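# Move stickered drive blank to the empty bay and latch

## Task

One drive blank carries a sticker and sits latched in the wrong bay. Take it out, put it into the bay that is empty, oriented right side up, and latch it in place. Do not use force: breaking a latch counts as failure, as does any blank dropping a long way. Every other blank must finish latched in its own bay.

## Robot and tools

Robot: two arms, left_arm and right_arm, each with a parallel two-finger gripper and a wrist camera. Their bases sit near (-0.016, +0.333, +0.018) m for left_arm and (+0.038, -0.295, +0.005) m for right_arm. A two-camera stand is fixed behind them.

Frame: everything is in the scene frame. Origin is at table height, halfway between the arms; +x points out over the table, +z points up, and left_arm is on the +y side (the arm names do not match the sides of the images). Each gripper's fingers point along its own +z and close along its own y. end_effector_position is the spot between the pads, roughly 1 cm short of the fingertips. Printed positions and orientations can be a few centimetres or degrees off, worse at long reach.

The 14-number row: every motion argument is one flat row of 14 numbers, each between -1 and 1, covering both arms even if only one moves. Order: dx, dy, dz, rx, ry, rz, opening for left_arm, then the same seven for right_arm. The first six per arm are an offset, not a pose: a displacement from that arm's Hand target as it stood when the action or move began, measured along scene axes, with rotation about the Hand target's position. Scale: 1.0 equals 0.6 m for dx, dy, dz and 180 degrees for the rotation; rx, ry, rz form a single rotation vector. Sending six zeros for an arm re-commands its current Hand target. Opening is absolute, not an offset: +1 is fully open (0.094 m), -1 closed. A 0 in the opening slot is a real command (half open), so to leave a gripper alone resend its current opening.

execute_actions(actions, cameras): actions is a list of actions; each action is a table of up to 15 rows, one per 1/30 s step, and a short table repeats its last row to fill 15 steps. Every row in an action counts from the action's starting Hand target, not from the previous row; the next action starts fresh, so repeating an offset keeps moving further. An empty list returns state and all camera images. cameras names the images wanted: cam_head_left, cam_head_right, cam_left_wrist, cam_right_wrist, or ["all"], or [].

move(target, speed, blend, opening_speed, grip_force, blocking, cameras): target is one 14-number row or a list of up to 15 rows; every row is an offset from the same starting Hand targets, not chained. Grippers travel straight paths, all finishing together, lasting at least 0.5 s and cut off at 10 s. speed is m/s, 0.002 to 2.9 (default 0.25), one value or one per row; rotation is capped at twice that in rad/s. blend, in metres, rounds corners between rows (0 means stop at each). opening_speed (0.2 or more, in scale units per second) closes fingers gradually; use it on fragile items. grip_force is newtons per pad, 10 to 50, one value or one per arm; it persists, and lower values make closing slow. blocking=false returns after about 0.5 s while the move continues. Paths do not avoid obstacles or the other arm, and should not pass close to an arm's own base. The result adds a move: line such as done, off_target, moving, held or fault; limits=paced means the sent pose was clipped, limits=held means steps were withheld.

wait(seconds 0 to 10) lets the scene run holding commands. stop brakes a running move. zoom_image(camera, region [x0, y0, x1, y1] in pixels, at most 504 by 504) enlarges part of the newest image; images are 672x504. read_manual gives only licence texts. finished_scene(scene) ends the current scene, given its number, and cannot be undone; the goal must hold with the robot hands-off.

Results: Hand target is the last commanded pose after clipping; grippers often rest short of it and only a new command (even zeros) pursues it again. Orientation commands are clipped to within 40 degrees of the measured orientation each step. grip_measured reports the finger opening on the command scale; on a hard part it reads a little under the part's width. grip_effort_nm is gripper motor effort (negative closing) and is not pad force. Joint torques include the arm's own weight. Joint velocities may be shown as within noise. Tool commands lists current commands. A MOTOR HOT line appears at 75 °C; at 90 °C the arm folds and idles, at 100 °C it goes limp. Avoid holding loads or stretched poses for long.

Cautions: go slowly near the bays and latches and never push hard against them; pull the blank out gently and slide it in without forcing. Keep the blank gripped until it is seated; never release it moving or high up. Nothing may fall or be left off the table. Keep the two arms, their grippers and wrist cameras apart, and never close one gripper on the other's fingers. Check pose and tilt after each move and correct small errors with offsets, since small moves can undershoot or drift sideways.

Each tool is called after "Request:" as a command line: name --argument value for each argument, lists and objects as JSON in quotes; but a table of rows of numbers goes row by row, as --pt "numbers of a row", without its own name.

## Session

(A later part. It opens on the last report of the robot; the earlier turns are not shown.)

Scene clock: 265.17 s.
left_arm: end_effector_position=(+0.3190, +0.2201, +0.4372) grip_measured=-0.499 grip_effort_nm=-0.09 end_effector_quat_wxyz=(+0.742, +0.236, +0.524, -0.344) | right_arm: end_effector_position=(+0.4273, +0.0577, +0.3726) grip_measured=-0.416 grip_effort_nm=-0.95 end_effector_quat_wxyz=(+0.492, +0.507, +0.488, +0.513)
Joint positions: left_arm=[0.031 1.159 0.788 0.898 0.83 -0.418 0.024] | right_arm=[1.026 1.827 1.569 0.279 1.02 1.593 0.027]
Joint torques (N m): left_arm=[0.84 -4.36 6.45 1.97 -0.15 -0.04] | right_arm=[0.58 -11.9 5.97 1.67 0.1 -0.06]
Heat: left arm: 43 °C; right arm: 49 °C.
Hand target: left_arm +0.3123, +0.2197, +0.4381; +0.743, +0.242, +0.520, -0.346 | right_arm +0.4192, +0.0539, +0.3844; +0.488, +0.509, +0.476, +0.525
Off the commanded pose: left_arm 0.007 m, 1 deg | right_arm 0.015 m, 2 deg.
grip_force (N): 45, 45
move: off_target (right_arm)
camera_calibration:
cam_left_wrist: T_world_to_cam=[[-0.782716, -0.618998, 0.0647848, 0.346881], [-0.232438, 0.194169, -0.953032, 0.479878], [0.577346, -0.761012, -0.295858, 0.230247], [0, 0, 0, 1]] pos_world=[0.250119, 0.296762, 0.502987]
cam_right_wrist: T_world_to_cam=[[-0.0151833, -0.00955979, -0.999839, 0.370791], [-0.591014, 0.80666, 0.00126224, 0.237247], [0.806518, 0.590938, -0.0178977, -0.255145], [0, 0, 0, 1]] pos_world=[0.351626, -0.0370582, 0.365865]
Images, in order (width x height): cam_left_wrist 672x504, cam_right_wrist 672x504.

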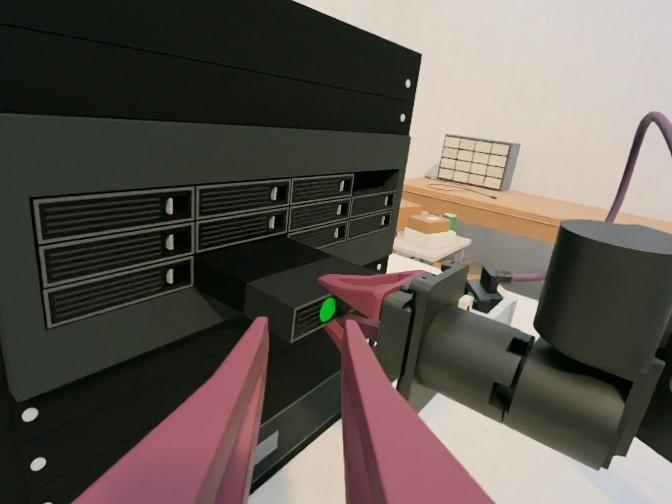

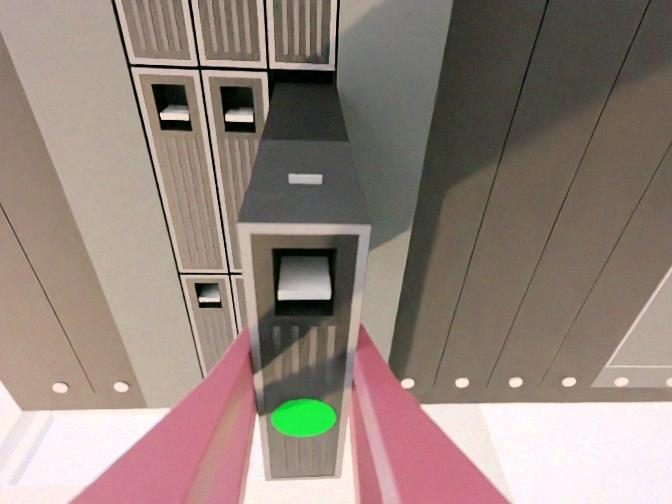

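Request:
move --pt "0 0 0 0 0 0 -0.5 -0.05 0.0 -0.0 0 0 0 -0.55" --pt "0 0 0 0 0 0 -0.5 -0.05 -0.005 -0.045 0 0 0 -0.55" --pt "0 0 0 0 0 0 -0.5 0.005 -0.0018 -0.002 0 0 0 -0.55" --speed 0.07 --cameras '["cam_right_wrist","cam_left_wrist"]'

Request:
zoom_image --camera "cam_right_wrist" --region '[240, 30, 370, 120]'

Request:
zoom_image --camera "cam_left_wrist" --region '[185, 215, 300, 295]'

Scene clock: 269.63 s.
left_arm: end_effector_position=(+0.3190, +0.2201, +0.4372) grip_measured=-0.499 grip_effort_nm=-0.09 end_effector_quat_wxyz=(+0.742, +0.236, +0.524, -0.344) | right_arm: end_effector_position=(+0.4198, +0.0513, +0.3725) grip_measured=-0.416 grip_effort_nm=-0.95 end_effector_quat_wxyz=(+0.493, +0.508, +0.485, +0.514)
Joint positions: left_arm=[0.031 1.159 0.788 0.898 0.83 -0.418 0.024] | right_arm=[1.035 1.793 1.522 0.298 1.032 1.593 0.027]
Joint torques (N m): left_arm=[0.79 -4.38 6.46 1.98 -0.15 -0.04] | right_arm=[-0.83 -8.44 9.52 1.53 -0.13 -0.01]
Heat: left arm: 43 °C; right arm: 49 °C.
Hand target: left_arm +0.3123, +0.2197, +0.4381; +0.743, +0.242, +0.520, -0.346 | right_arm +0.4222, +0.0527, +0.3832; +0.488, +0.509, +0.476, +0.525
Off the commanded pose: left_arm 0.007 m, 1 deg | right_arm 0.011 m, 2 deg.
grip_force (N): 45, 45
move: off_target (right_arm)
camera_calibration:
cam_left_wrist: T_world_to_cam=[[-0.782716, -0.618998, 0.0647848, 0.346881], [-0.232438, 0.194169, -0.953032, 0.479878], [0.577346, -0.761012, -0.295858, 0.230247], [0, 0, 0, 1]] pos_world=[0.250119, 0.296762, 0.502987]
cam_right_wrist: T_world_to_cam=[[-0.0125811, -0.00447292, -0.999911, 0.369187], [-0.587937, 0.808898, 0.00377907, 0.235699], [0.808809, 0.587933, -0.0128066, -0.248033], [0, 0, 0, 1]] pos_world=[0.343832, -0.0431779, 0.365087]
Images, in order (width x height): cam_left_wrist 672x504, cam_right_wrist 672x504.

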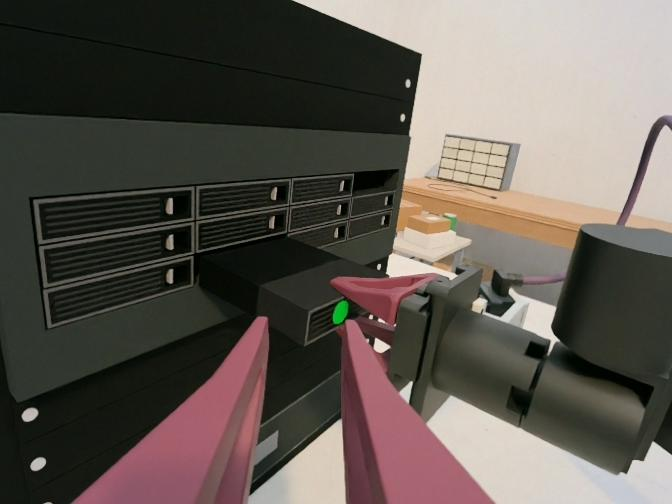

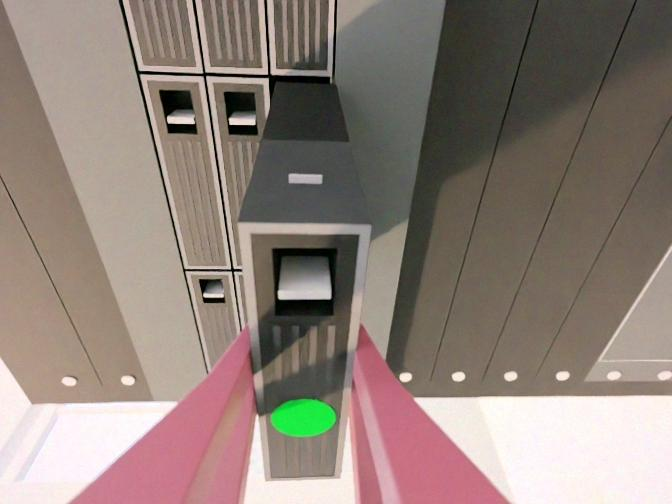

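Scaled by 3.877 from the camera's 672x504 image, which has a finer 960x720 frame.

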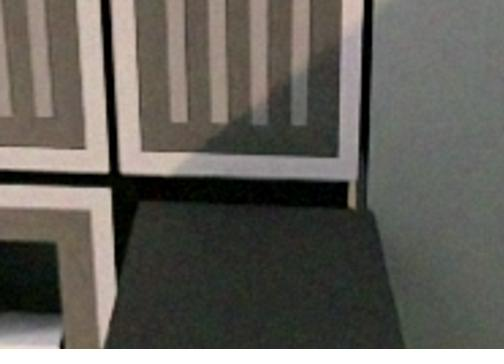

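Scaled by 4.383 from the camera's 672x504 image, which has a finer 960x720 frame.

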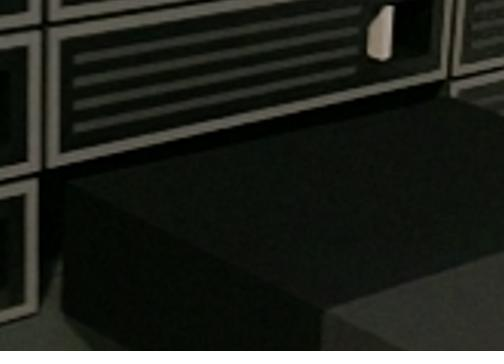

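Request:
move --pt "0 0 0 0 0 0 -0.5 -0.04 0.0 -0.035 0 0 0 -0.55" --pt "0 0 0 0 0 0 -0.5 0.0 0.000 0.003 0 0 0 -0.55" --speed 0.07 --cameras '["cam_right_wrist"]'

Request:
zoom_image --camera "cam_right_wrist" --region '[240, 30, 370, 120]'

Scene clock: 272.33 s.
left_arm: end_effector_position=(+0.3190, +0.2201, +0.4372) grip_measured=-0.499 grip_effort_nm=-0.09 end_effector_quat_wxyz=(+0.742, +0.236, +0.524, -0.344) | right_arm: end_effector_position=(+0.4200, +0.0512, +0.3749) grip_measured=-0.416 grip_effort_nm=-0.95 end_effector_quat_wxyz=(+0.492, +0.508, +0.484, +0.515)
Joint positions: left_arm=[0.031 1.159 0.788 0.898 0.83 -0.418 0.024] | right_arm=[1.034 1.793 1.531 0.29 1.032 1.593 0.027]
Joint torques (N m): left_arm=[0.83 -4.33 6.45 1.99 -0.15 -0.05] | right_arm=[-1.01 -8.65 9.43 1.53 -0.15 -0.03]
Heat: left arm: 43 °C; right arm: 49 °C.
Hand target: left_arm +0.3123, +0.2197, +0.4381; +0.743, +0.242, +0.520, -0.346 | right_arm +0.4222, +0.0527, +0.3851; +0.488, +0.509, +0.476, +0.525
Off the commanded pose: left_arm 0.007 m, 1 deg | right_arm 0.010 m, 2 deg.
grip_force (N): 45, 45
move: done
camera_calibration:
cam_right_wrist: T_world_to_cam=[[-0.0118075, -0.00315752, -0.999925, 0.371191], [-0.587644, 0.809108, 0.00438417, 0.235437], [0.809034, 0.587651, -0.0114091, -0.248687], [0, 0, 0, 1]] pos_world=[0.343932, -0.0431804, 0.367293]
Images, in order (width x height): cam_right_wrist 672x504.

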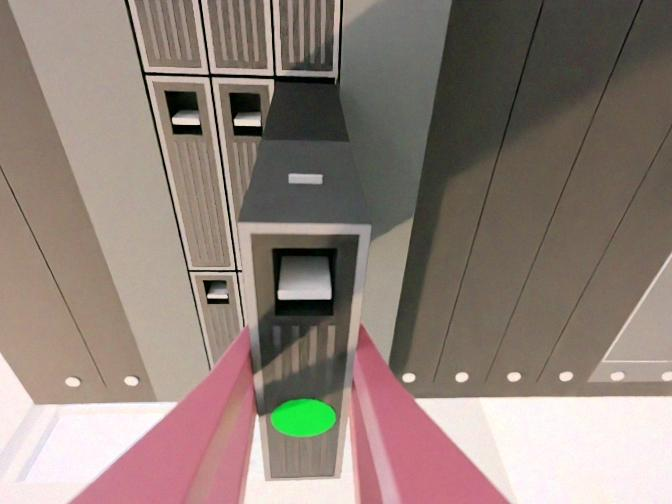

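Scaled by 3.877 from the camera's 672x504 image, which has a finer 960x720 frame.

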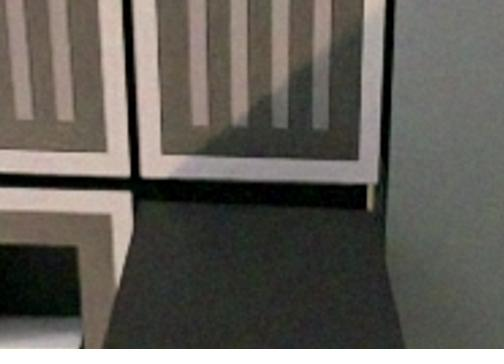

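Request:
move --target '[0,0,0,0,0,0,-0.5,0.03,-0.001,-0.0003,0,0,0,-0.55]' --speed 0.04 --cameras '["cam_right_wrist","cam_left_wrist"]'

Request:
zoom_image --camera "cam_right_wrist" --region '[240, 30, 370, 120]'

Request:
zoom_image --camera "cam_left_wrist" --region '[185, 215, 300, 295]'

Scene clock: 273.80 s.
left_arm: end_effector_position=(+0.3190, +0.2201, +0.4372) grip_measured=-0.499 grip_effort_nm=-0.09 end_effector_quat_wxyz=(+0.742, +0.236, +0.524, -0.344) | right_arm: end_effector_position=(+0.4362, +0.0517, +0.3748) grip_measured=-0.416 grip_effort_nm=-0.95 end_effector_quat_wxyz=(+0.492, +0.507, +0.486, +0.515)
Joint positions: left_arm=[0.031 1.159 0.788 0.898 0.83 -0.418 0.024] | right_arm=[1 1.826 1.573 0.278 0.994 1.593 0.027]
Joint torques (N m): left_arm=[0.83 -4.37 6.48 1.97 -0.15 -0.05] | right_arm=[-1.05 -8.49 9.66 1.56 -0.14 0.01]
Heat: left arm: 43 °C; right arm: 49 °C.
Hand target: left_arm +0.3123, +0.2197, +0.4381; +0.743, +0.242, +0.520, -0.346 | right_arm +0.4402, +0.0522, +0.3849; +0.488, +0.509, +0.476, +0.525
Off the commanded pose: left_arm 0.007 m, 1 deg | right_arm 0.011 m, 2 deg.
grip_force (N): 45, 45
move: off_target (right_arm)
camera_calibration:
cam_left_wrist: T_world_to_cam=[[-0.782716, -0.618998, 0.0647848, 0.346881], [-0.232438, 0.194169, -0.953032, 0.479878], [0.577346, -0.761012, -0.295858, 0.230247], [0, 0, 0, 1]] pos_world=[0.250119, 0.296762, 0.502987]
cam_right_wrist: T_world_to_cam=[[-0.0124801, -0.00631547, -0.999902, 0.371776], [-0.590733, 0.806864, 0.00227689, 0.246801], [0.806771, 0.590704, -0.0138005, -0.26041], [0, 0, 0, 1]] pos_world=[0.360524, -0.0429622, 0.367584]
Images, in order (width x height): cam_left_wrist 672x504, cam_right_wrist 672x504.

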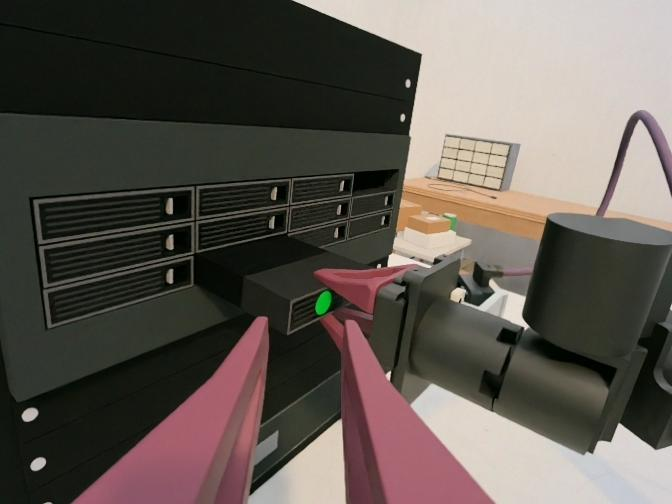

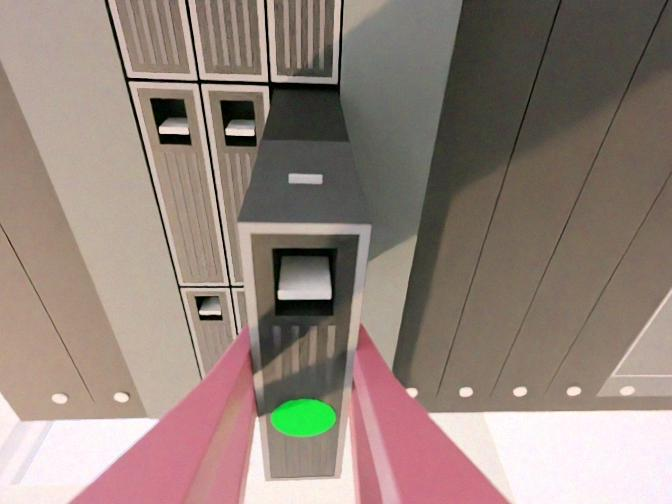

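Scaled by 3.877 from the camera's 672x504 image, which has a finer 960x720 frame.

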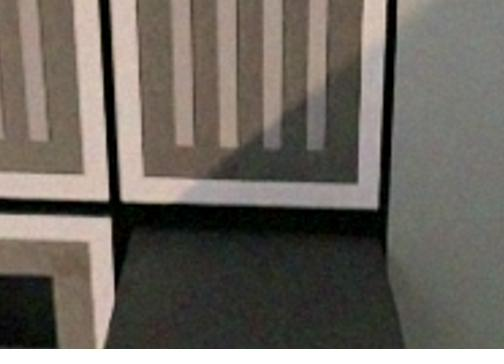

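Scaled by 4.383 from the camera's 672x504 image, which has a finer 960x720 frame.

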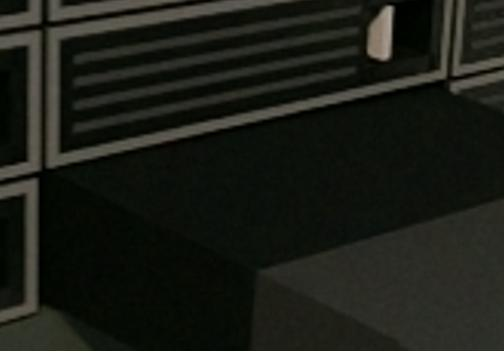

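Request:
move --target '[0,0,0,0,0,0,-0.5,0.025,-0.0025,-0.0005,0,0,0,-0.55]' --speed 0.04 --cameras '["cam_right_wrist"]'

Request:
zoom_image --camera "cam_right_wrist" --region '[240, 30, 370, 120]'

Scene clock: 275.17 s.
left_arm: end_effector_position=(+0.3190, +0.2201, +0.4372) grip_measured=-0.499 grip_effort_nm=-0.09 end_effector_quat_wxyz=(+0.742, +0.236, +0.524, -0.344) | right_arm: end_effector_position=(+0.4503, +0.0504, +0.3753) grip_measured=-0.416 grip_effort_nm=-0.95 end_effector_quat_wxyz=(+0.493, +0.507, +0.486, +0.514)
Joint positions: left_arm=[0.031 1.159 0.788 0.898 0.83 -0.418 0.024] | right_arm=[0.971 1.852 1.609 0.267 0.965 1.593 0.027]
Joint torques (N m): left_arm=[0.8 -4.4 6.45 1.97 -0.14 -0.04] | right_arm=[-1.35 -8.57 9.57 1.61 -0.17 0.03]
Heat: left arm: 43 °C; right arm: 49 °C.
Hand target: left_arm +0.3123, +0.2197, +0.4381; +0.743, +0.242, +0.520, -0.346 | right_arm +0.4553, +0.0506, +0.3845; +0.488, +0.509, +0.476, +0.525
Off the commanded pose: left_arm 0.007 m, 1 deg | right_arm 0.010 m, 2 deg.
grip_force (N): 45, 45
move: done
camera_calibration:
cam_right_wrist: T_world_to_cam=[[-0.0127405, -0.00798419, -0.999887, 0.372655], [-0.590099, 0.80733, 0.0010724, 0.256349], [0.80723, 0.590046, -0.0149972, -0.270688], [0, 0, 0, 1]] pos_world=[0.374526, -0.0442641, 0.368279]
Images, in order (width x height): cam_right_wrist 672x504.

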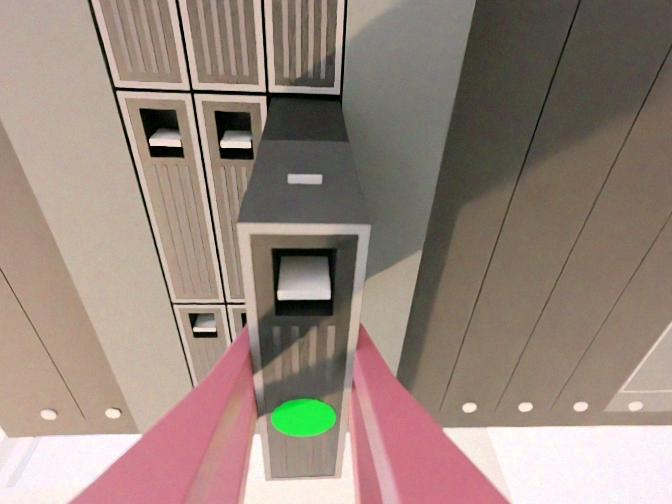

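Scaled by 3.877 from the camera's 672x504 image, which has a finer 960x720 frame.

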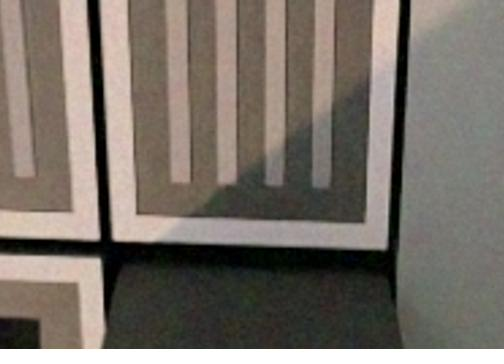

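Request:
move --target '[0,0,0,0,0,0,-0.5,0.033,0.0005,-0.0005,0,0,0,-0.55]' --speed 0.05 --cameras '["cam_right_wrist"]'

Request:
zoom_image --camera "cam_right_wrist" --region '[240, 50, 370, 140]'

Scene clock: 276.60 s.
left_arm: end_effector_position=(+0.3190, +0.2201, +0.4372) grip_measured=-0.499 grip_effort_nm=-0.09 end_effector_quat_wxyz=(+0.742, +0.236, +0.524, -0.344) | right_arm: end_effector_position=(+0.4690, +0.0514, +0.3762) grip_measured=-0.416 grip_effort_nm=-0.96 end_effector_quat_wxyz=(+0.493, +0.506, +0.487, +0.514)
Joint positions: left_arm=[0.031 1.159 0.788 0.898 0.83 -0.418 0.024] | right_arm=[0.936 1.898 1.673 0.249 0.929 1.592 0.027]
Joint torques (N m): left_arm=[0.81 -4.38 6.46 1.99 -0.15 -0.04] | right_arm=[-1.59 -8.68 9.54 1.6 -0.19 0.06]
Heat: left arm: 43 °C; right arm: 49 °C.
Hand target: left_arm +0.3123, +0.2197, +0.4381; +0.743, +0.242, +0.520, -0.346 | right_arm +0.4750, +0.0509, +0.3843; +0.488, +0.509, +0.476, +0.525
Off the commanded pose: left_arm 0.007 m, 1 deg | right_arm 0.010 m, 2 deg.
grip_force (N): 45, 45
move: done
camera_calibration:
cam_right_wrist: T_world_to_cam=[[-0.0120431, -0.00960321, -0.999881, 0.373556], [-0.590992, 0.806677, -0.000629371, 0.267719], [0.806588, 0.590914, -0.0153903, -0.286026], [0, 0, 0, 1]] pos_world=[0.393423, -0.0433583, 0.369278]
Images, in order (width x height): cam_right_wrist 672x504.

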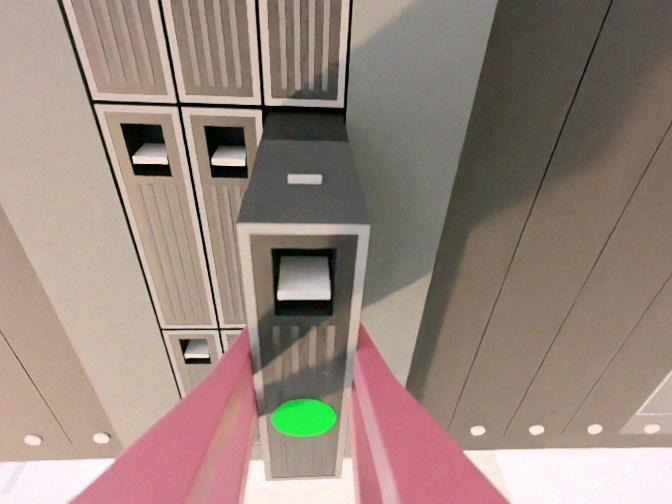

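Scaled by 3.877 from the camera's 672x504 image, which has a finer 960x720 frame.

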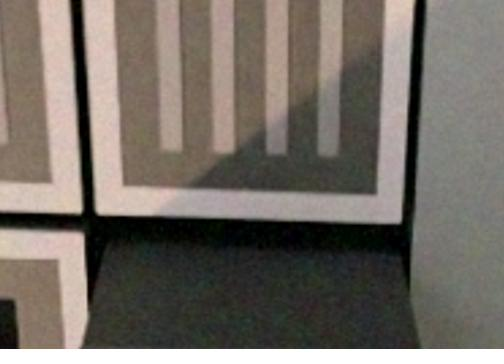

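Request:
move --target '[0,0,0,0,0,0,-0.5,0.042,-0.0015,0.0,0,0,0,-0.55]' --speed 0.05 --cameras '["cam_right_wrist"]'

Request:
zoom_image --camera "cam_right_wrist" --region '[220, 70, 370, 170]'

Scene clock: 278.03 s.
left_arm: end_effector_position=(+0.3190, +0.2201, +0.4372) grip_measured=-0.499 grip_effort_nm=-0.08 end_effector_quat_wxyz=(+0.742, +0.236, +0.524, -0.344) | right_arm: end_effector_position=(+0.4939, +0.0511, +0.3773) grip_measured=-0.416 grip_effort_nm=-0.95 end_effector_quat_wxyz=(+0.493, +0.505, +0.488, +0.514)
Joint positions: left_arm=[0.031 1.159 0.788 0.898 0.83 -0.418 0.024] | right_arm=[0.891 1.96 1.76 0.223 0.883 1.59 0.027]
Joint torques (N m): left_arm=[0.81 -4.38 6.43 1.98 -0.14 -0.05] | right_arm=[-1.68 -9.28 9.54 1.61 -0.17 0.15]
Heat: left arm: 43 °C; right arm: 50 °C.
Hand target: left_arm +0.3123, +0.2197, +0.4381; +0.743, +0.242, +0.520, -0.346 | right_arm +0.5003, +0.0501, +0.3842; +0.488, +0.509, +0.476, +0.525
Off the commanded pose: left_arm 0.007 m, 1 deg | right_arm 0.009 m, 2 deg.
grip_force (N): 45, 45
move: done
camera_calibration:
cam_right_wrist: T_world_to_cam=[[-0.0114099, -0.0121415, -0.999861, 0.374665], [-0.591875, 0.806024, -0.00303357, 0.283982], [0.805949, 0.591758, -0.0163829, -0.305185], [0, 0, 0, 1]] pos_world=[0.41832, -0.0437518, 0.370475]
Images, in order (width x height): cam_right_wrist 672x504.

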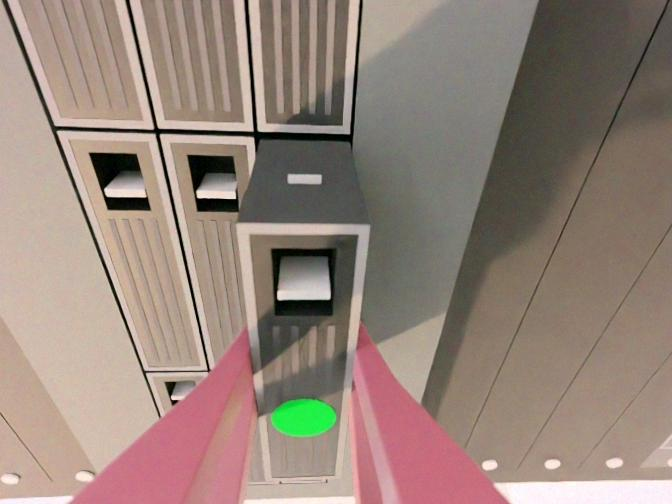

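Scaled by 3.360 from the camera's 672x504 image, which has a finer 960x720 frame.

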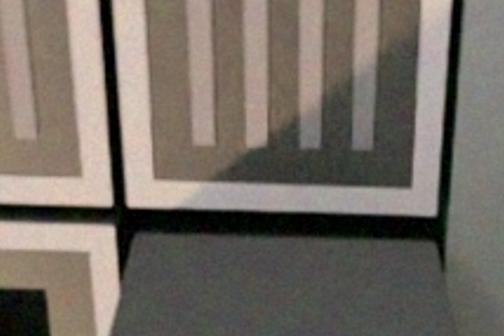

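Request:
move --target '[0,0,0,0,0,0,-0.5,0.04,0.000,0.0005,0,0,0,-0.55]' --speed 0.05 --cameras '["cam_right_wrist","cam_left_wrist"]'

Scene clock: 279.70 s.
left_arm: end_effector_position=(+0.3190, +0.2201, +0.4372) grip_measured=-0.499 grip_effort_nm=-0.09 end_effector_quat_wxyz=(+0.742, +0.236, +0.524, -0.344) | right_arm: end_effector_position=(+0.5176, +0.0516, +0.3784) grip_measured=-0.416 grip_effort_nm=-0.95 end_effector_quat_wxyz=(+0.494, +0.504, +0.488, +0.513)
Joint positions: left_arm=[0.031 1.159 0.788 0.898 0.83 -0.418 0.024] | right_arm=[0.851 2.027 1.861 0.188 0.843 1.59 0.027]
Joint torques (N m): left_arm=[0.81 -4.34 6.43 1.98 -0.13 -0.05] | right_arm=[-1.63 -9.63 9.48 1.72 -0.19 0.17]
Heat: left arm: 43 °C; right arm: 50 °C.
Hand target: left_arm +0.3123, +0.2197, +0.4381; +0.743, +0.242, +0.520, -0.346 | right_arm +0.5243, +0.0499, +0.3844; +0.488, +0.509, +0.477, +0.525
Off the commanded pose: left_arm 0.007 m, 1 deg | right_arm 0.009 m, 2 deg.
grip_force (N): 45, 45
move: done
camera_calibration:
cam_left_wrist: T_world_to_cam=[[-0.782716, -0.618998, 0.0647848, 0.346881], [-0.232438, 0.194169, -0.953032, 0.479878], [0.577346, -0.761012, -0.295858, 0.230247], [0, 0, 0, 1]] pos_world=[0.250119, 0.296762, 0.502987]
cam_right_wrist: T_world_to_cam=[[-0.0114145, -0.0136452, -0.999842, 0.376168], [-0.592181, 0.805794, -0.00423643, 0.29832], [0.805724, 0.592038, -0.0172781, -0.324139], [0, 0, 0, 1]] pos_world=[0.44212, -0.0433491, 0.371771]
Images, in order (width x height): cam_left_wrist 672x504, cam_right_wrist 672x504.

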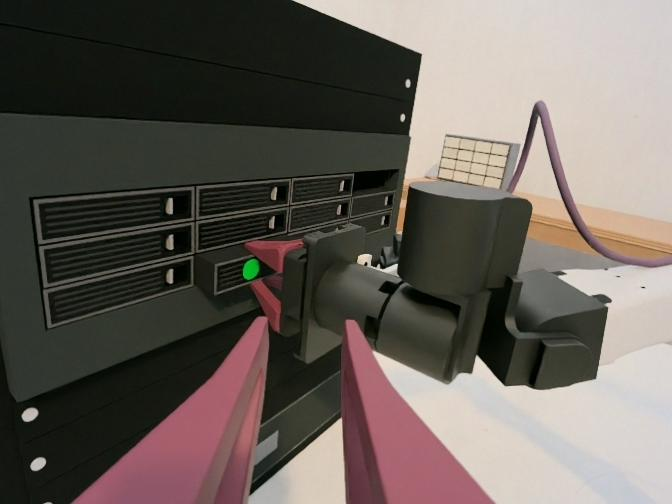

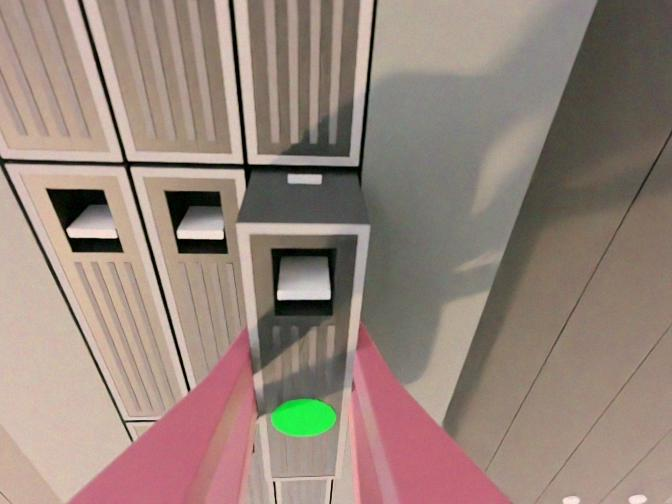

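Request:
move --target '[0,0,0,0,0,0,-0.5,-0.012,0.0,0.0,0,0,0,-0.15]' --speed 0.03 --opening_speed 0.4 --cameras '[]'

Request:
move --target '[0,0,0,0,0,0,-0.5,-0.1,0.0,0.0,0,0,0,-0.15]' --speed 0.1 --cameras '["cam_right_wrist","cam_left_wrist"]'

Scene clock: 281.57 s.
left_arm: end_effector_position=(+0.3190, +0.2201, +0.4372) grip_measured=-0.499 grip_effort_nm=-0.09 end_effector_quat_wxyz=(+0.742, +0.236, +0.524, -0.344) | right_arm: end_effector_position=(+0.5176, +0.0516, +0.3784) grip_measured=-0.153 grip_effort_nm=0.14 end_effector_quat_wxyz=(+0.491, +0.507, +0.485, +0.516)
Joint positions: left_arm=[0.031 1.159 0.788 0.898 0.83 -0.418 0.024] | right_arm=[0.851 2.027 1.861 0.188 0.843 1.601 0.04]
Joint torques (N m): left_arm=[0.83 -4.37 6.43 1.97 -0.15 -0.04] | right_arm=[-0.58 -11.37 7.02 1.72 -0.06 0.04]
Heat: left arm: 43 °C; right arm: 50 °C.
Hand target: left_arm +0.3123, +0.2197, +0.4381; +0.743, +0.242, +0.520, -0.346 | right_arm +0.5171, +0.0499, +0.3844; +0.488, +0.509, +0.476, +0.525
Off the commanded pose: left_arm 0.007 m, 1 deg | right_arm 0.006 m, 1 deg.
grip_force (N): 45, 45
move: done
No camera images: "cameras" was empty.

Scene clock: 282.83 s.
left_arm: end_effector_position=(+0.3190, +0.2201, +0.4372) grip_measured=-0.499 grip_effort_nm=-0.09 end_effector_quat_wxyz=(+0.742, +0.236, +0.524, -0.344) | right_arm: end_effector_position=(+0.4630, +0.0595, +0.3676) grip_measured=-0.152 grip_effort_nm=0.11 end_effector_quat_wxyz=(+0.487, +0.503, +0.496, +0.513)
Joint positions: left_arm=[0.031 1.159 0.788 0.898 0.83 -0.418 0.024] | right_arm=[0.954 1.9 1.657 0.246 0.931 1.602 0.04]
Joint torques (N m): left_arm=[0.84 -4.37 6.46 1.99 -0.13 -0.03] | right_arm=[-0.14 -13 6.04 1.78 0.2 -0.07]
Heat: left arm: 43 °C; right arm: 49 °C.
Hand target: left_arm +0.3123, +0.2197, +0.4381; +0.743, +0.242, +0.520, -0.346 | right_arm +0.4572, +0.0500, +0.3844; +0.488, +0.509, +0.476, +0.525
Off the commanded pose: left_arm 0.007 m, 1 deg | right_arm 0.020 m, 3 deg.
grip_force (N): 45, 45
move: off_target (right_arm)
camera_calibration:
cam_left_wrist: T_world_to_cam=[[-0.782716, -0.618998, 0.0647848, 0.346881], [-0.232438, 0.194169, -0.953032, 0.479878], [0.577346, -0.761012, -0.295858, 0.230247], [0, 0, 0, 1]] pos_world=[0.250119, 0.296762, 0.502987]
cam_right_wrist: T_world_to_cam=[[-0.0247903, -0.0167948, -0.999552, 0.371073], [-0.604816, 0.796364, 0.00161947, 0.263755], [0.79598, 0.604585, -0.0298998, -0.276604], [0, 0, 0, 1]] pos_world=[0.388894, -0.0365823, 0.362209]
Images, in order (width x height): cam_left_wrist 672x504, cam_right_wrist 672x504.

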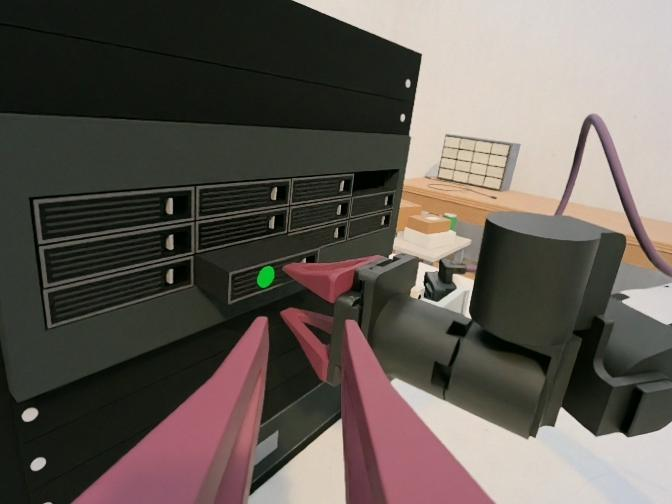

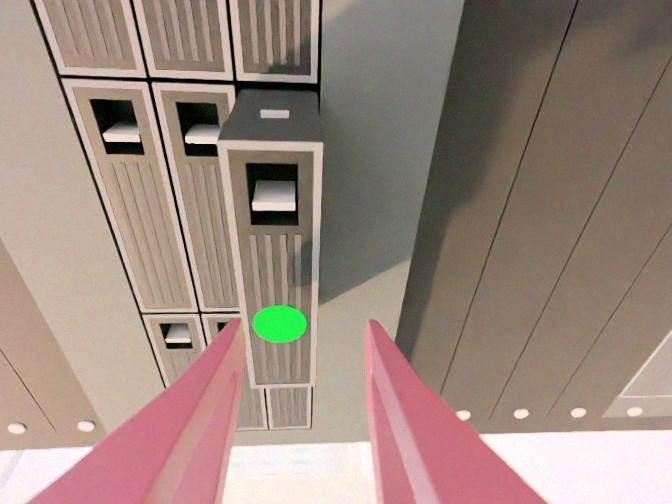

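Request:
move --pt "0 0 0 0 0 0 -0.5 0.0 0.0 -0.03 0 0 0 -0.999" --pt "0 0 0 0 0 0 -0.5 0.045 0.001 0.002 0 0 0 -0.999" --speed 0.08 --cameras '["cam_right_wrist","cam_left_wrist"]'

Scene clock: 285.67 s.
left_arm: end_effector_position=(+0.3190, +0.2201, +0.4372) grip_measured=-0.499 grip_effort_nm=-0.09 end_effector_quat_wxyz=(+0.742, +0.236, +0.524, -0.344) | right_arm: end_effector_position=(+0.4818, +0.0489, +0.3791) grip_measured=-0.986 grip_effort_nm=-0.76 end_effector_quat_wxyz=(+0.491, +0.510, +0.480, +0.519)
Joint positions: left_arm=[0.031 1.159 0.788 0.898 0.83 -0.418 0.024] | right_arm=[0.91 1.925 1.713 0.245 0.909 1.602 0.001]
Joint torques (N m): left_arm=[0.8 -4.34 6.45 1.97 -0.14 -0.04] | right_arm=[-0.77 -9.42 9.26 1.52 -0.16 -0.06]
Heat: left arm: 43 °C; right arm: 49 °C.
Hand target: left_arm +0.3123, +0.2197, +0.4381; +0.743, +0.242, +0.520, -0.346 | right_arm +0.4840, +0.0506, +0.3858; +0.488, +0.509, +0.476, +0.525
Off the commanded pose: left_arm 0.007 m, 1 deg | right_arm 0.007 m, 1 deg.
grip_force (N): 45, 45
move: done
camera_calibration:
cam_left_wrist: T_world_to_cam=[[-0.782716, -0.618998, 0.0647848, 0.346881], [-0.232438, 0.194169, -0.953032, 0.479878], [0.577346, -0.761012, -0.295858, 0.230247], [0, 0, 0, 1]] pos_world=[0.250119, 0.296762, 0.502987]
cam_right_wrist: T_world_to_cam=[[-0.00580718, 0.00829657, -0.999949, 0.372757], [-0.587164, 0.809405, 0.0101256, 0.271223], [0.809447, 0.587193, 0.000171083, -0.301825], [0, 0, 0, 1]] pos_world=[0.405729, -0.0453925, 0.370043]
Images, in order (width x height): cam_left_wrist 672x504, cam_right_wrist 672x504.

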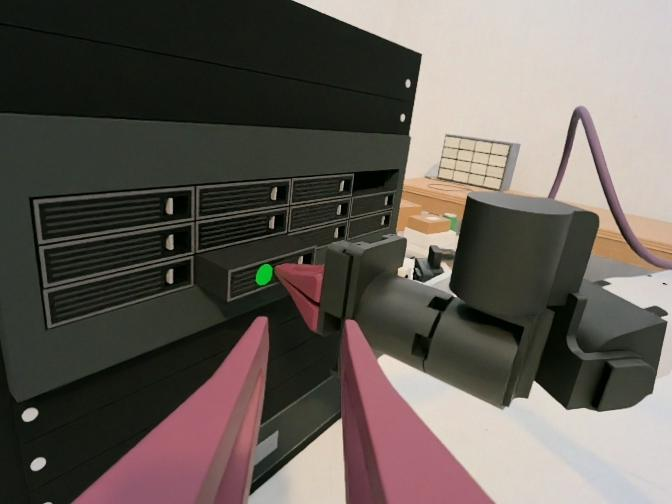

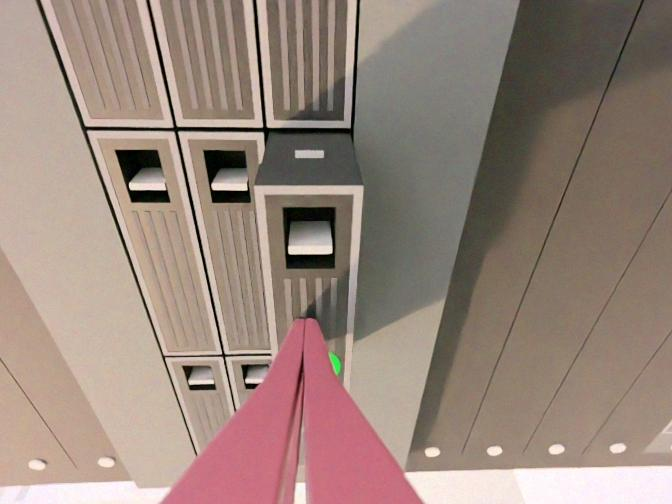

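Request:
move --target '[0,0,0,0,0,0,-0.5,0.055,0.003,-0.003,0,0,0,-0.999]' --speed 0.05 --cameras '["cam_right_wrist","cam_left_wrist"]'

Scene clock: 287.17 s.
left_arm: end_effector_position=(+0.3190, +0.2201, +0.4372) grip_measured=-0.499 grip_effort_nm=-0.08 end_effector_quat_wxyz=(+0.742, +0.236, +0.524, -0.344) | right_arm: end_effector_position=(+0.5130, +0.0527, +0.3777) grip_measured=-0.986 grip_effort_nm=-0.76 end_effector_quat_wxyz=(+0.491, +0.508, +0.481, +0.519)
Joint positions: left_arm=[0.031 1.159 0.788 0.898 0.83 -0.418 0.024] | right_arm=[0.861 2.018 1.839 0.21 0.855 1.602 0.001]
Joint torques (N m): left_arm=[0.81 -4.36 6.43 1.98 -0.14 -0.03] | right_arm=[-1.05 -10.06 9.51 1.53 -0.15 0]
Heat: left arm: 43 °C; right arm: 49 °C.
Hand target: left_arm +0.3123, +0.2197, +0.4381; +0.743, +0.242, +0.520, -0.346 | right_arm +0.5171, +0.0524, +0.3839; +0.488, +0.509, +0.476, +0.525
Off the commanded pose: left_arm 0.007 m, 1 deg | right_arm 0.007 m, 1 deg.
grip_force (N): 45, 45
move: done
camera_calibration:
cam_left_wrist: T_world_to_cam=[[-0.782716, -0.618998, 0.0647848, 0.346881], [-0.232438, 0.194169, -0.953032, 0.479878], [0.577346, -0.761012, -0.295858, 0.230247], [0, 0, 0, 1]] pos_world=[0.250119, 0.296762, 0.502987]
cam_right_wrist: T_world_to_cam=[[-0.00598437, 0.00543312, -0.999967, 0.371669], [-0.590508, 0.806993, 0.00791857, 0.289112], [0.807009, 0.590536, -0.00162104, -0.327596], [0, 0, 0, 1]] pos_world=[0.43732, -0.041873, 0.368837]
Images, in order (width x height): cam_left_wrist 672x504, cam_right_wrist 672x504.

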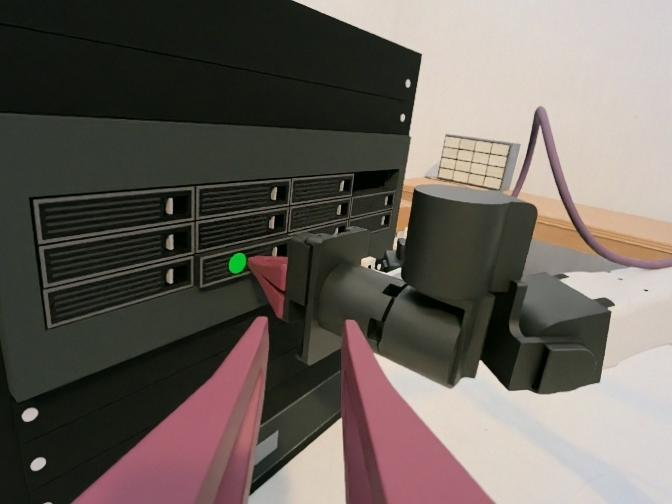

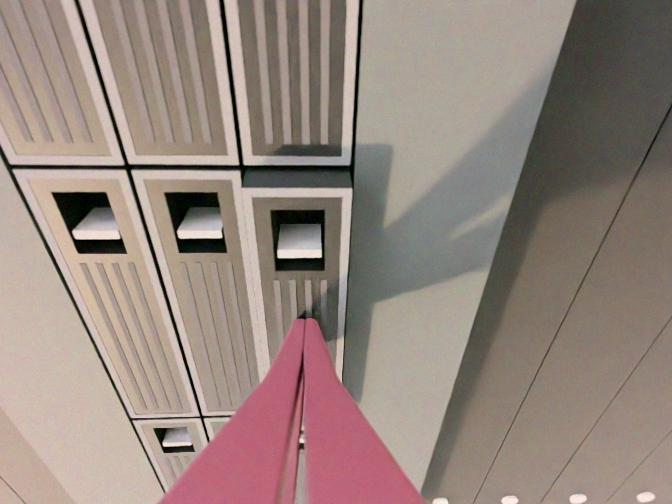

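Nearly in. ~10 mm more.

Request:
move --target '[0,0,0,0,0,0,-0.5,0.02,0.0,-0.0003,0,0,0,-0.999]' --speed 0.04 --cameras '["cam_right_wrist","cam_left_wrist"]'

Request:
zoom_image --camera "cam_left_wrist" --region '[150, 170, 310, 310]'

Request:
zoom_image --camera "cam_right_wrist" --region '[130, 130, 400, 330]'

Scene clock: 288.67 s.
left_arm: end_effector_position=(+0.3190, +0.2201, +0.4372) grip_measured=-0.499 grip_effort_nm=-0.09 end_effector_quat_wxyz=(+0.742, +0.236, +0.524, -0.344) | right_arm: end_effector_position=(+0.5226, +0.0539, +0.3793) grip_measured=-0.986 grip_effort_nm=-0.76 end_effector_quat_wxyz=(+0.490, +0.507, +0.482, +0.520)
Joint positions: left_arm=[0.031 1.159 0.788 0.898 0.83 -0.418 0.024] | right_arm=[0.847 2.049 1.89 0.189 0.839 1.602 0.001]
Joint torques (N m): left_arm=[0.8 -4.36 6.48 1.98 -0.14 -0.04] | right_arm=[-1.54 -9.78 9.5 1.54 -0.16 0.03]
Heat: left arm: 43 °C; right arm: 50 °C.
Hand target: left_arm +0.3123, +0.2197, +0.4381; +0.743, +0.242, +0.520, -0.346 | right_arm +0.5290, +0.0525, +0.3837; +0.488, +0.509, +0.476, +0.525
Off the commanded pose: left_arm 0.007 m, 1 deg | right_arm 0.008 m, 1 deg.
grip_force (N): 45, 45
move: done
camera_calibration:
cam_left_wrist: T_world_to_cam=[[-0.782716, -0.618998, 0.0647848, 0.346881], [-0.232438, 0.194169, -0.953032, 0.479878], [0.577346, -0.761012, -0.295858, 0.230247], [0, 0, 0, 1]] pos_world=[0.250119, 0.296762, 0.502987]
cam_right_wrist: T_world_to_cam=[[-0.00561961, 0.00507735, -0.999971, 0.373147], [-0.592414, 0.805599, 0.00741966, 0.295048], [0.805614, 0.592439, -0.00151926, -0.33543], [0, 0, 0, 1]] pos_world=[0.447114, -0.040863, 0.370437]
Images, in order (width x height): cam_left_wrist 672x504, cam_right_wrist 672x504.

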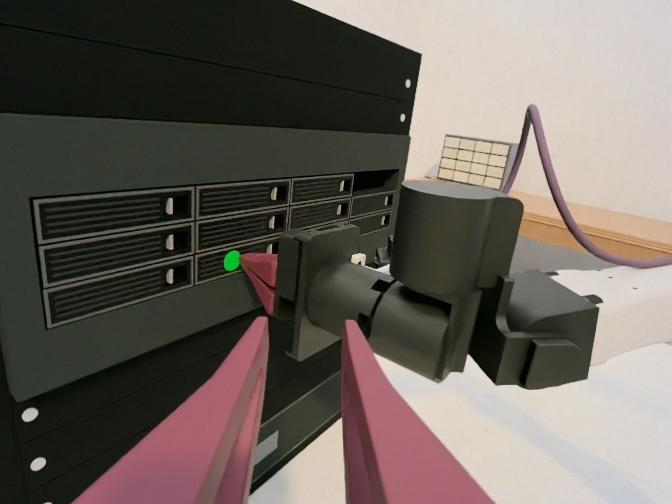

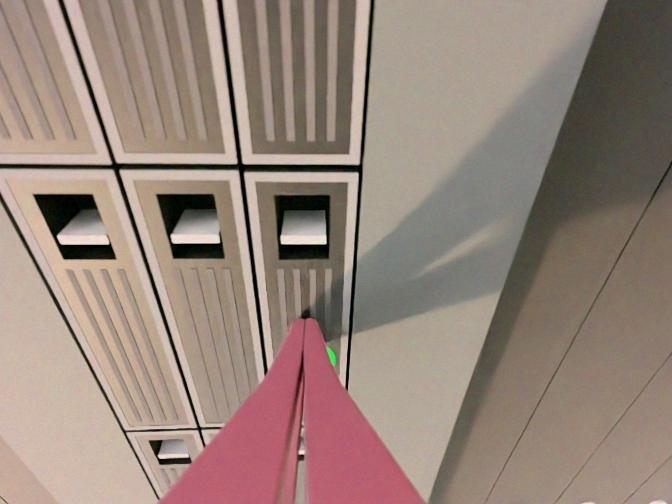

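Scaled by 3.150 from the camera's 672x504 image, which has a finer 960x720 frame.

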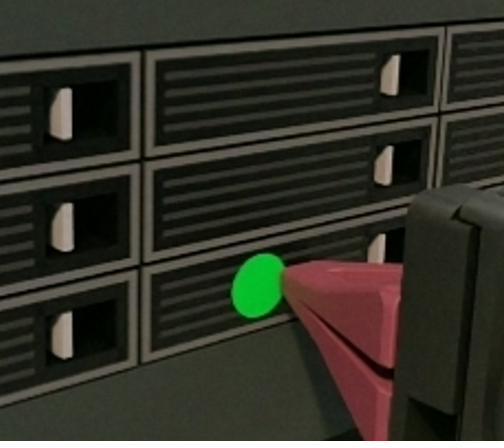

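Scaled by 1.867 from the camera's 672x504 image, which has a finer 960x720 frame.

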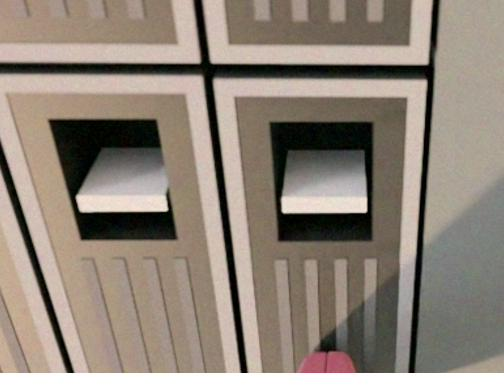

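Request:
move --target '[0,0,0,0,0,0,-0.5,0.013,0.0,-0.001,0,0,0,-0.999]' --speed 0.04 --cameras '["cam_right_wrist","cam_left_wrist"]'

Request:
zoom_image --camera "cam_left_wrist" --region '[150, 170, 310, 310]'

Request:
zoom_image --camera "cam_right_wrist" --region '[130, 130, 400, 330]'

Scene clock: 290.20 s.
left_arm: end_effector_position=(+0.3190, +0.2201, +0.4372) grip_measured=-0.499 grip_effort_nm=-0.09 end_effector_quat_wxyz=(+0.742, +0.236, +0.524, -0.344) | right_arm: end_effector_position=(+0.5236, +0.0550, +0.3797) grip_measured=-0.986 grip_effort_nm=-0.76 end_effector_quat_wxyz=(+0.491, +0.507, +0.487, +0.515)
Joint positions: left_arm=[0.031 1.159 0.788 0.898 0.83 -0.418 0.024] | right_arm=[0.847 2.056 1.914 0.159 0.839 1.603 0.001]
Joint torques (N m): left_arm=[0.8 -4.38 6.45 1.98 -0.15 -0.04] | right_arm=[-2.8 -8.64 9.84 1.77 -0.29 0.05]
Heat: left arm: 43 °C; right arm: 50 °C.
Hand target: left_arm +0.3123, +0.2197, +0.4381; +0.743, +0.242, +0.520, -0.346 | right_arm +0.5368, +0.0525, +0.3832; +0.488, +0.509, +0.476, +0.525
Off the commanded pose: left_arm 0.007 m, 1 deg | right_arm 0.014 m, 2 deg.
grip_force (N): 45, 45
move: off_target (right_arm)
camera_calibration:
cam_left_wrist: T_world_to_cam=[[-0.782716, -0.618998, 0.0647848, 0.346881], [-0.232438, 0.194169, -0.953032, 0.479878], [0.577346, -0.761012, -0.295858, 0.230247], [0, 0, 0, 1]] pos_world=[0.250119, 0.296762, 0.502987]
cam_right_wrist: T_world_to_cam=[[-0.0149393, -0.00468039, -0.999877, 0.378938], [-0.592015, 0.805911, 0.00507296, 0.295468], [0.805788, 0.592019, -0.0148106, -0.331899], [0, 0, 0, 1]] pos_world=[0.448023, -0.0398569, 0.372477]
Images, in order (width x height): cam_left_wrist 672x504, cam_right_wrist 672x504.

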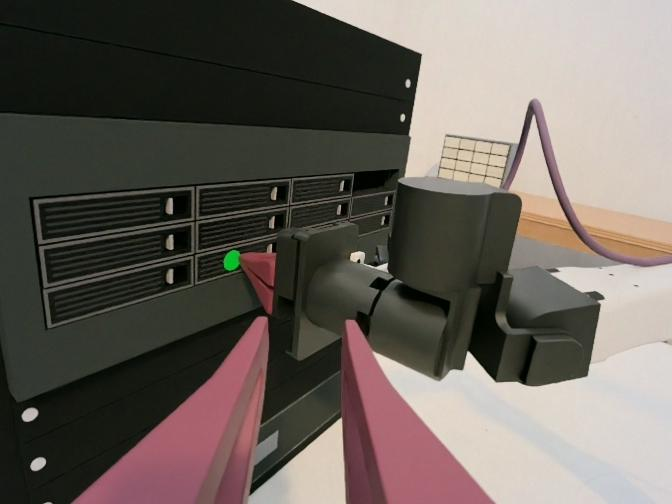

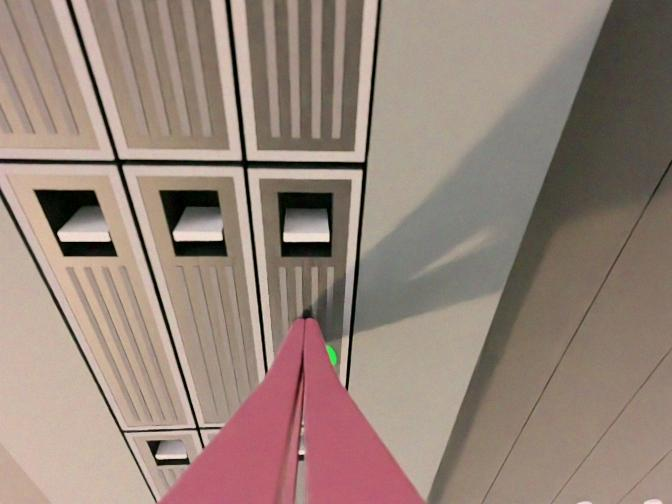

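Scaled by 3.150 from the camera's 672x504 image, which has a finer 960x720 frame.

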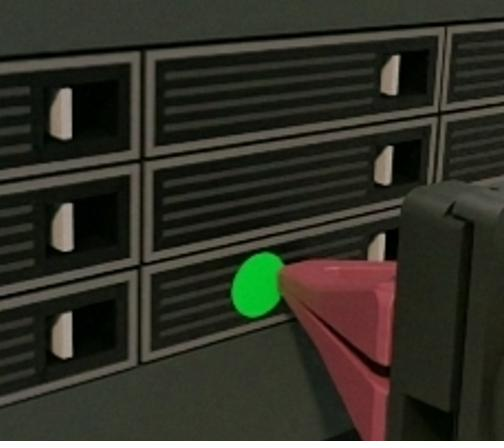

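Scaled by 1.867 from the camera's 672x504 image, which has a finer 960x720 frame.

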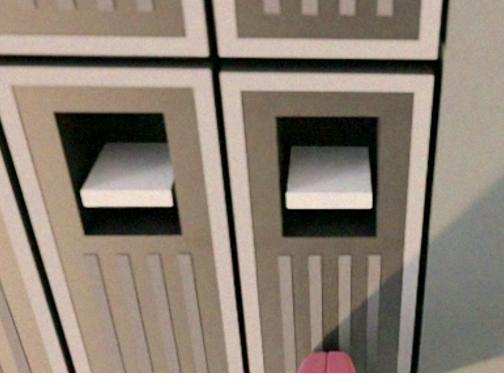

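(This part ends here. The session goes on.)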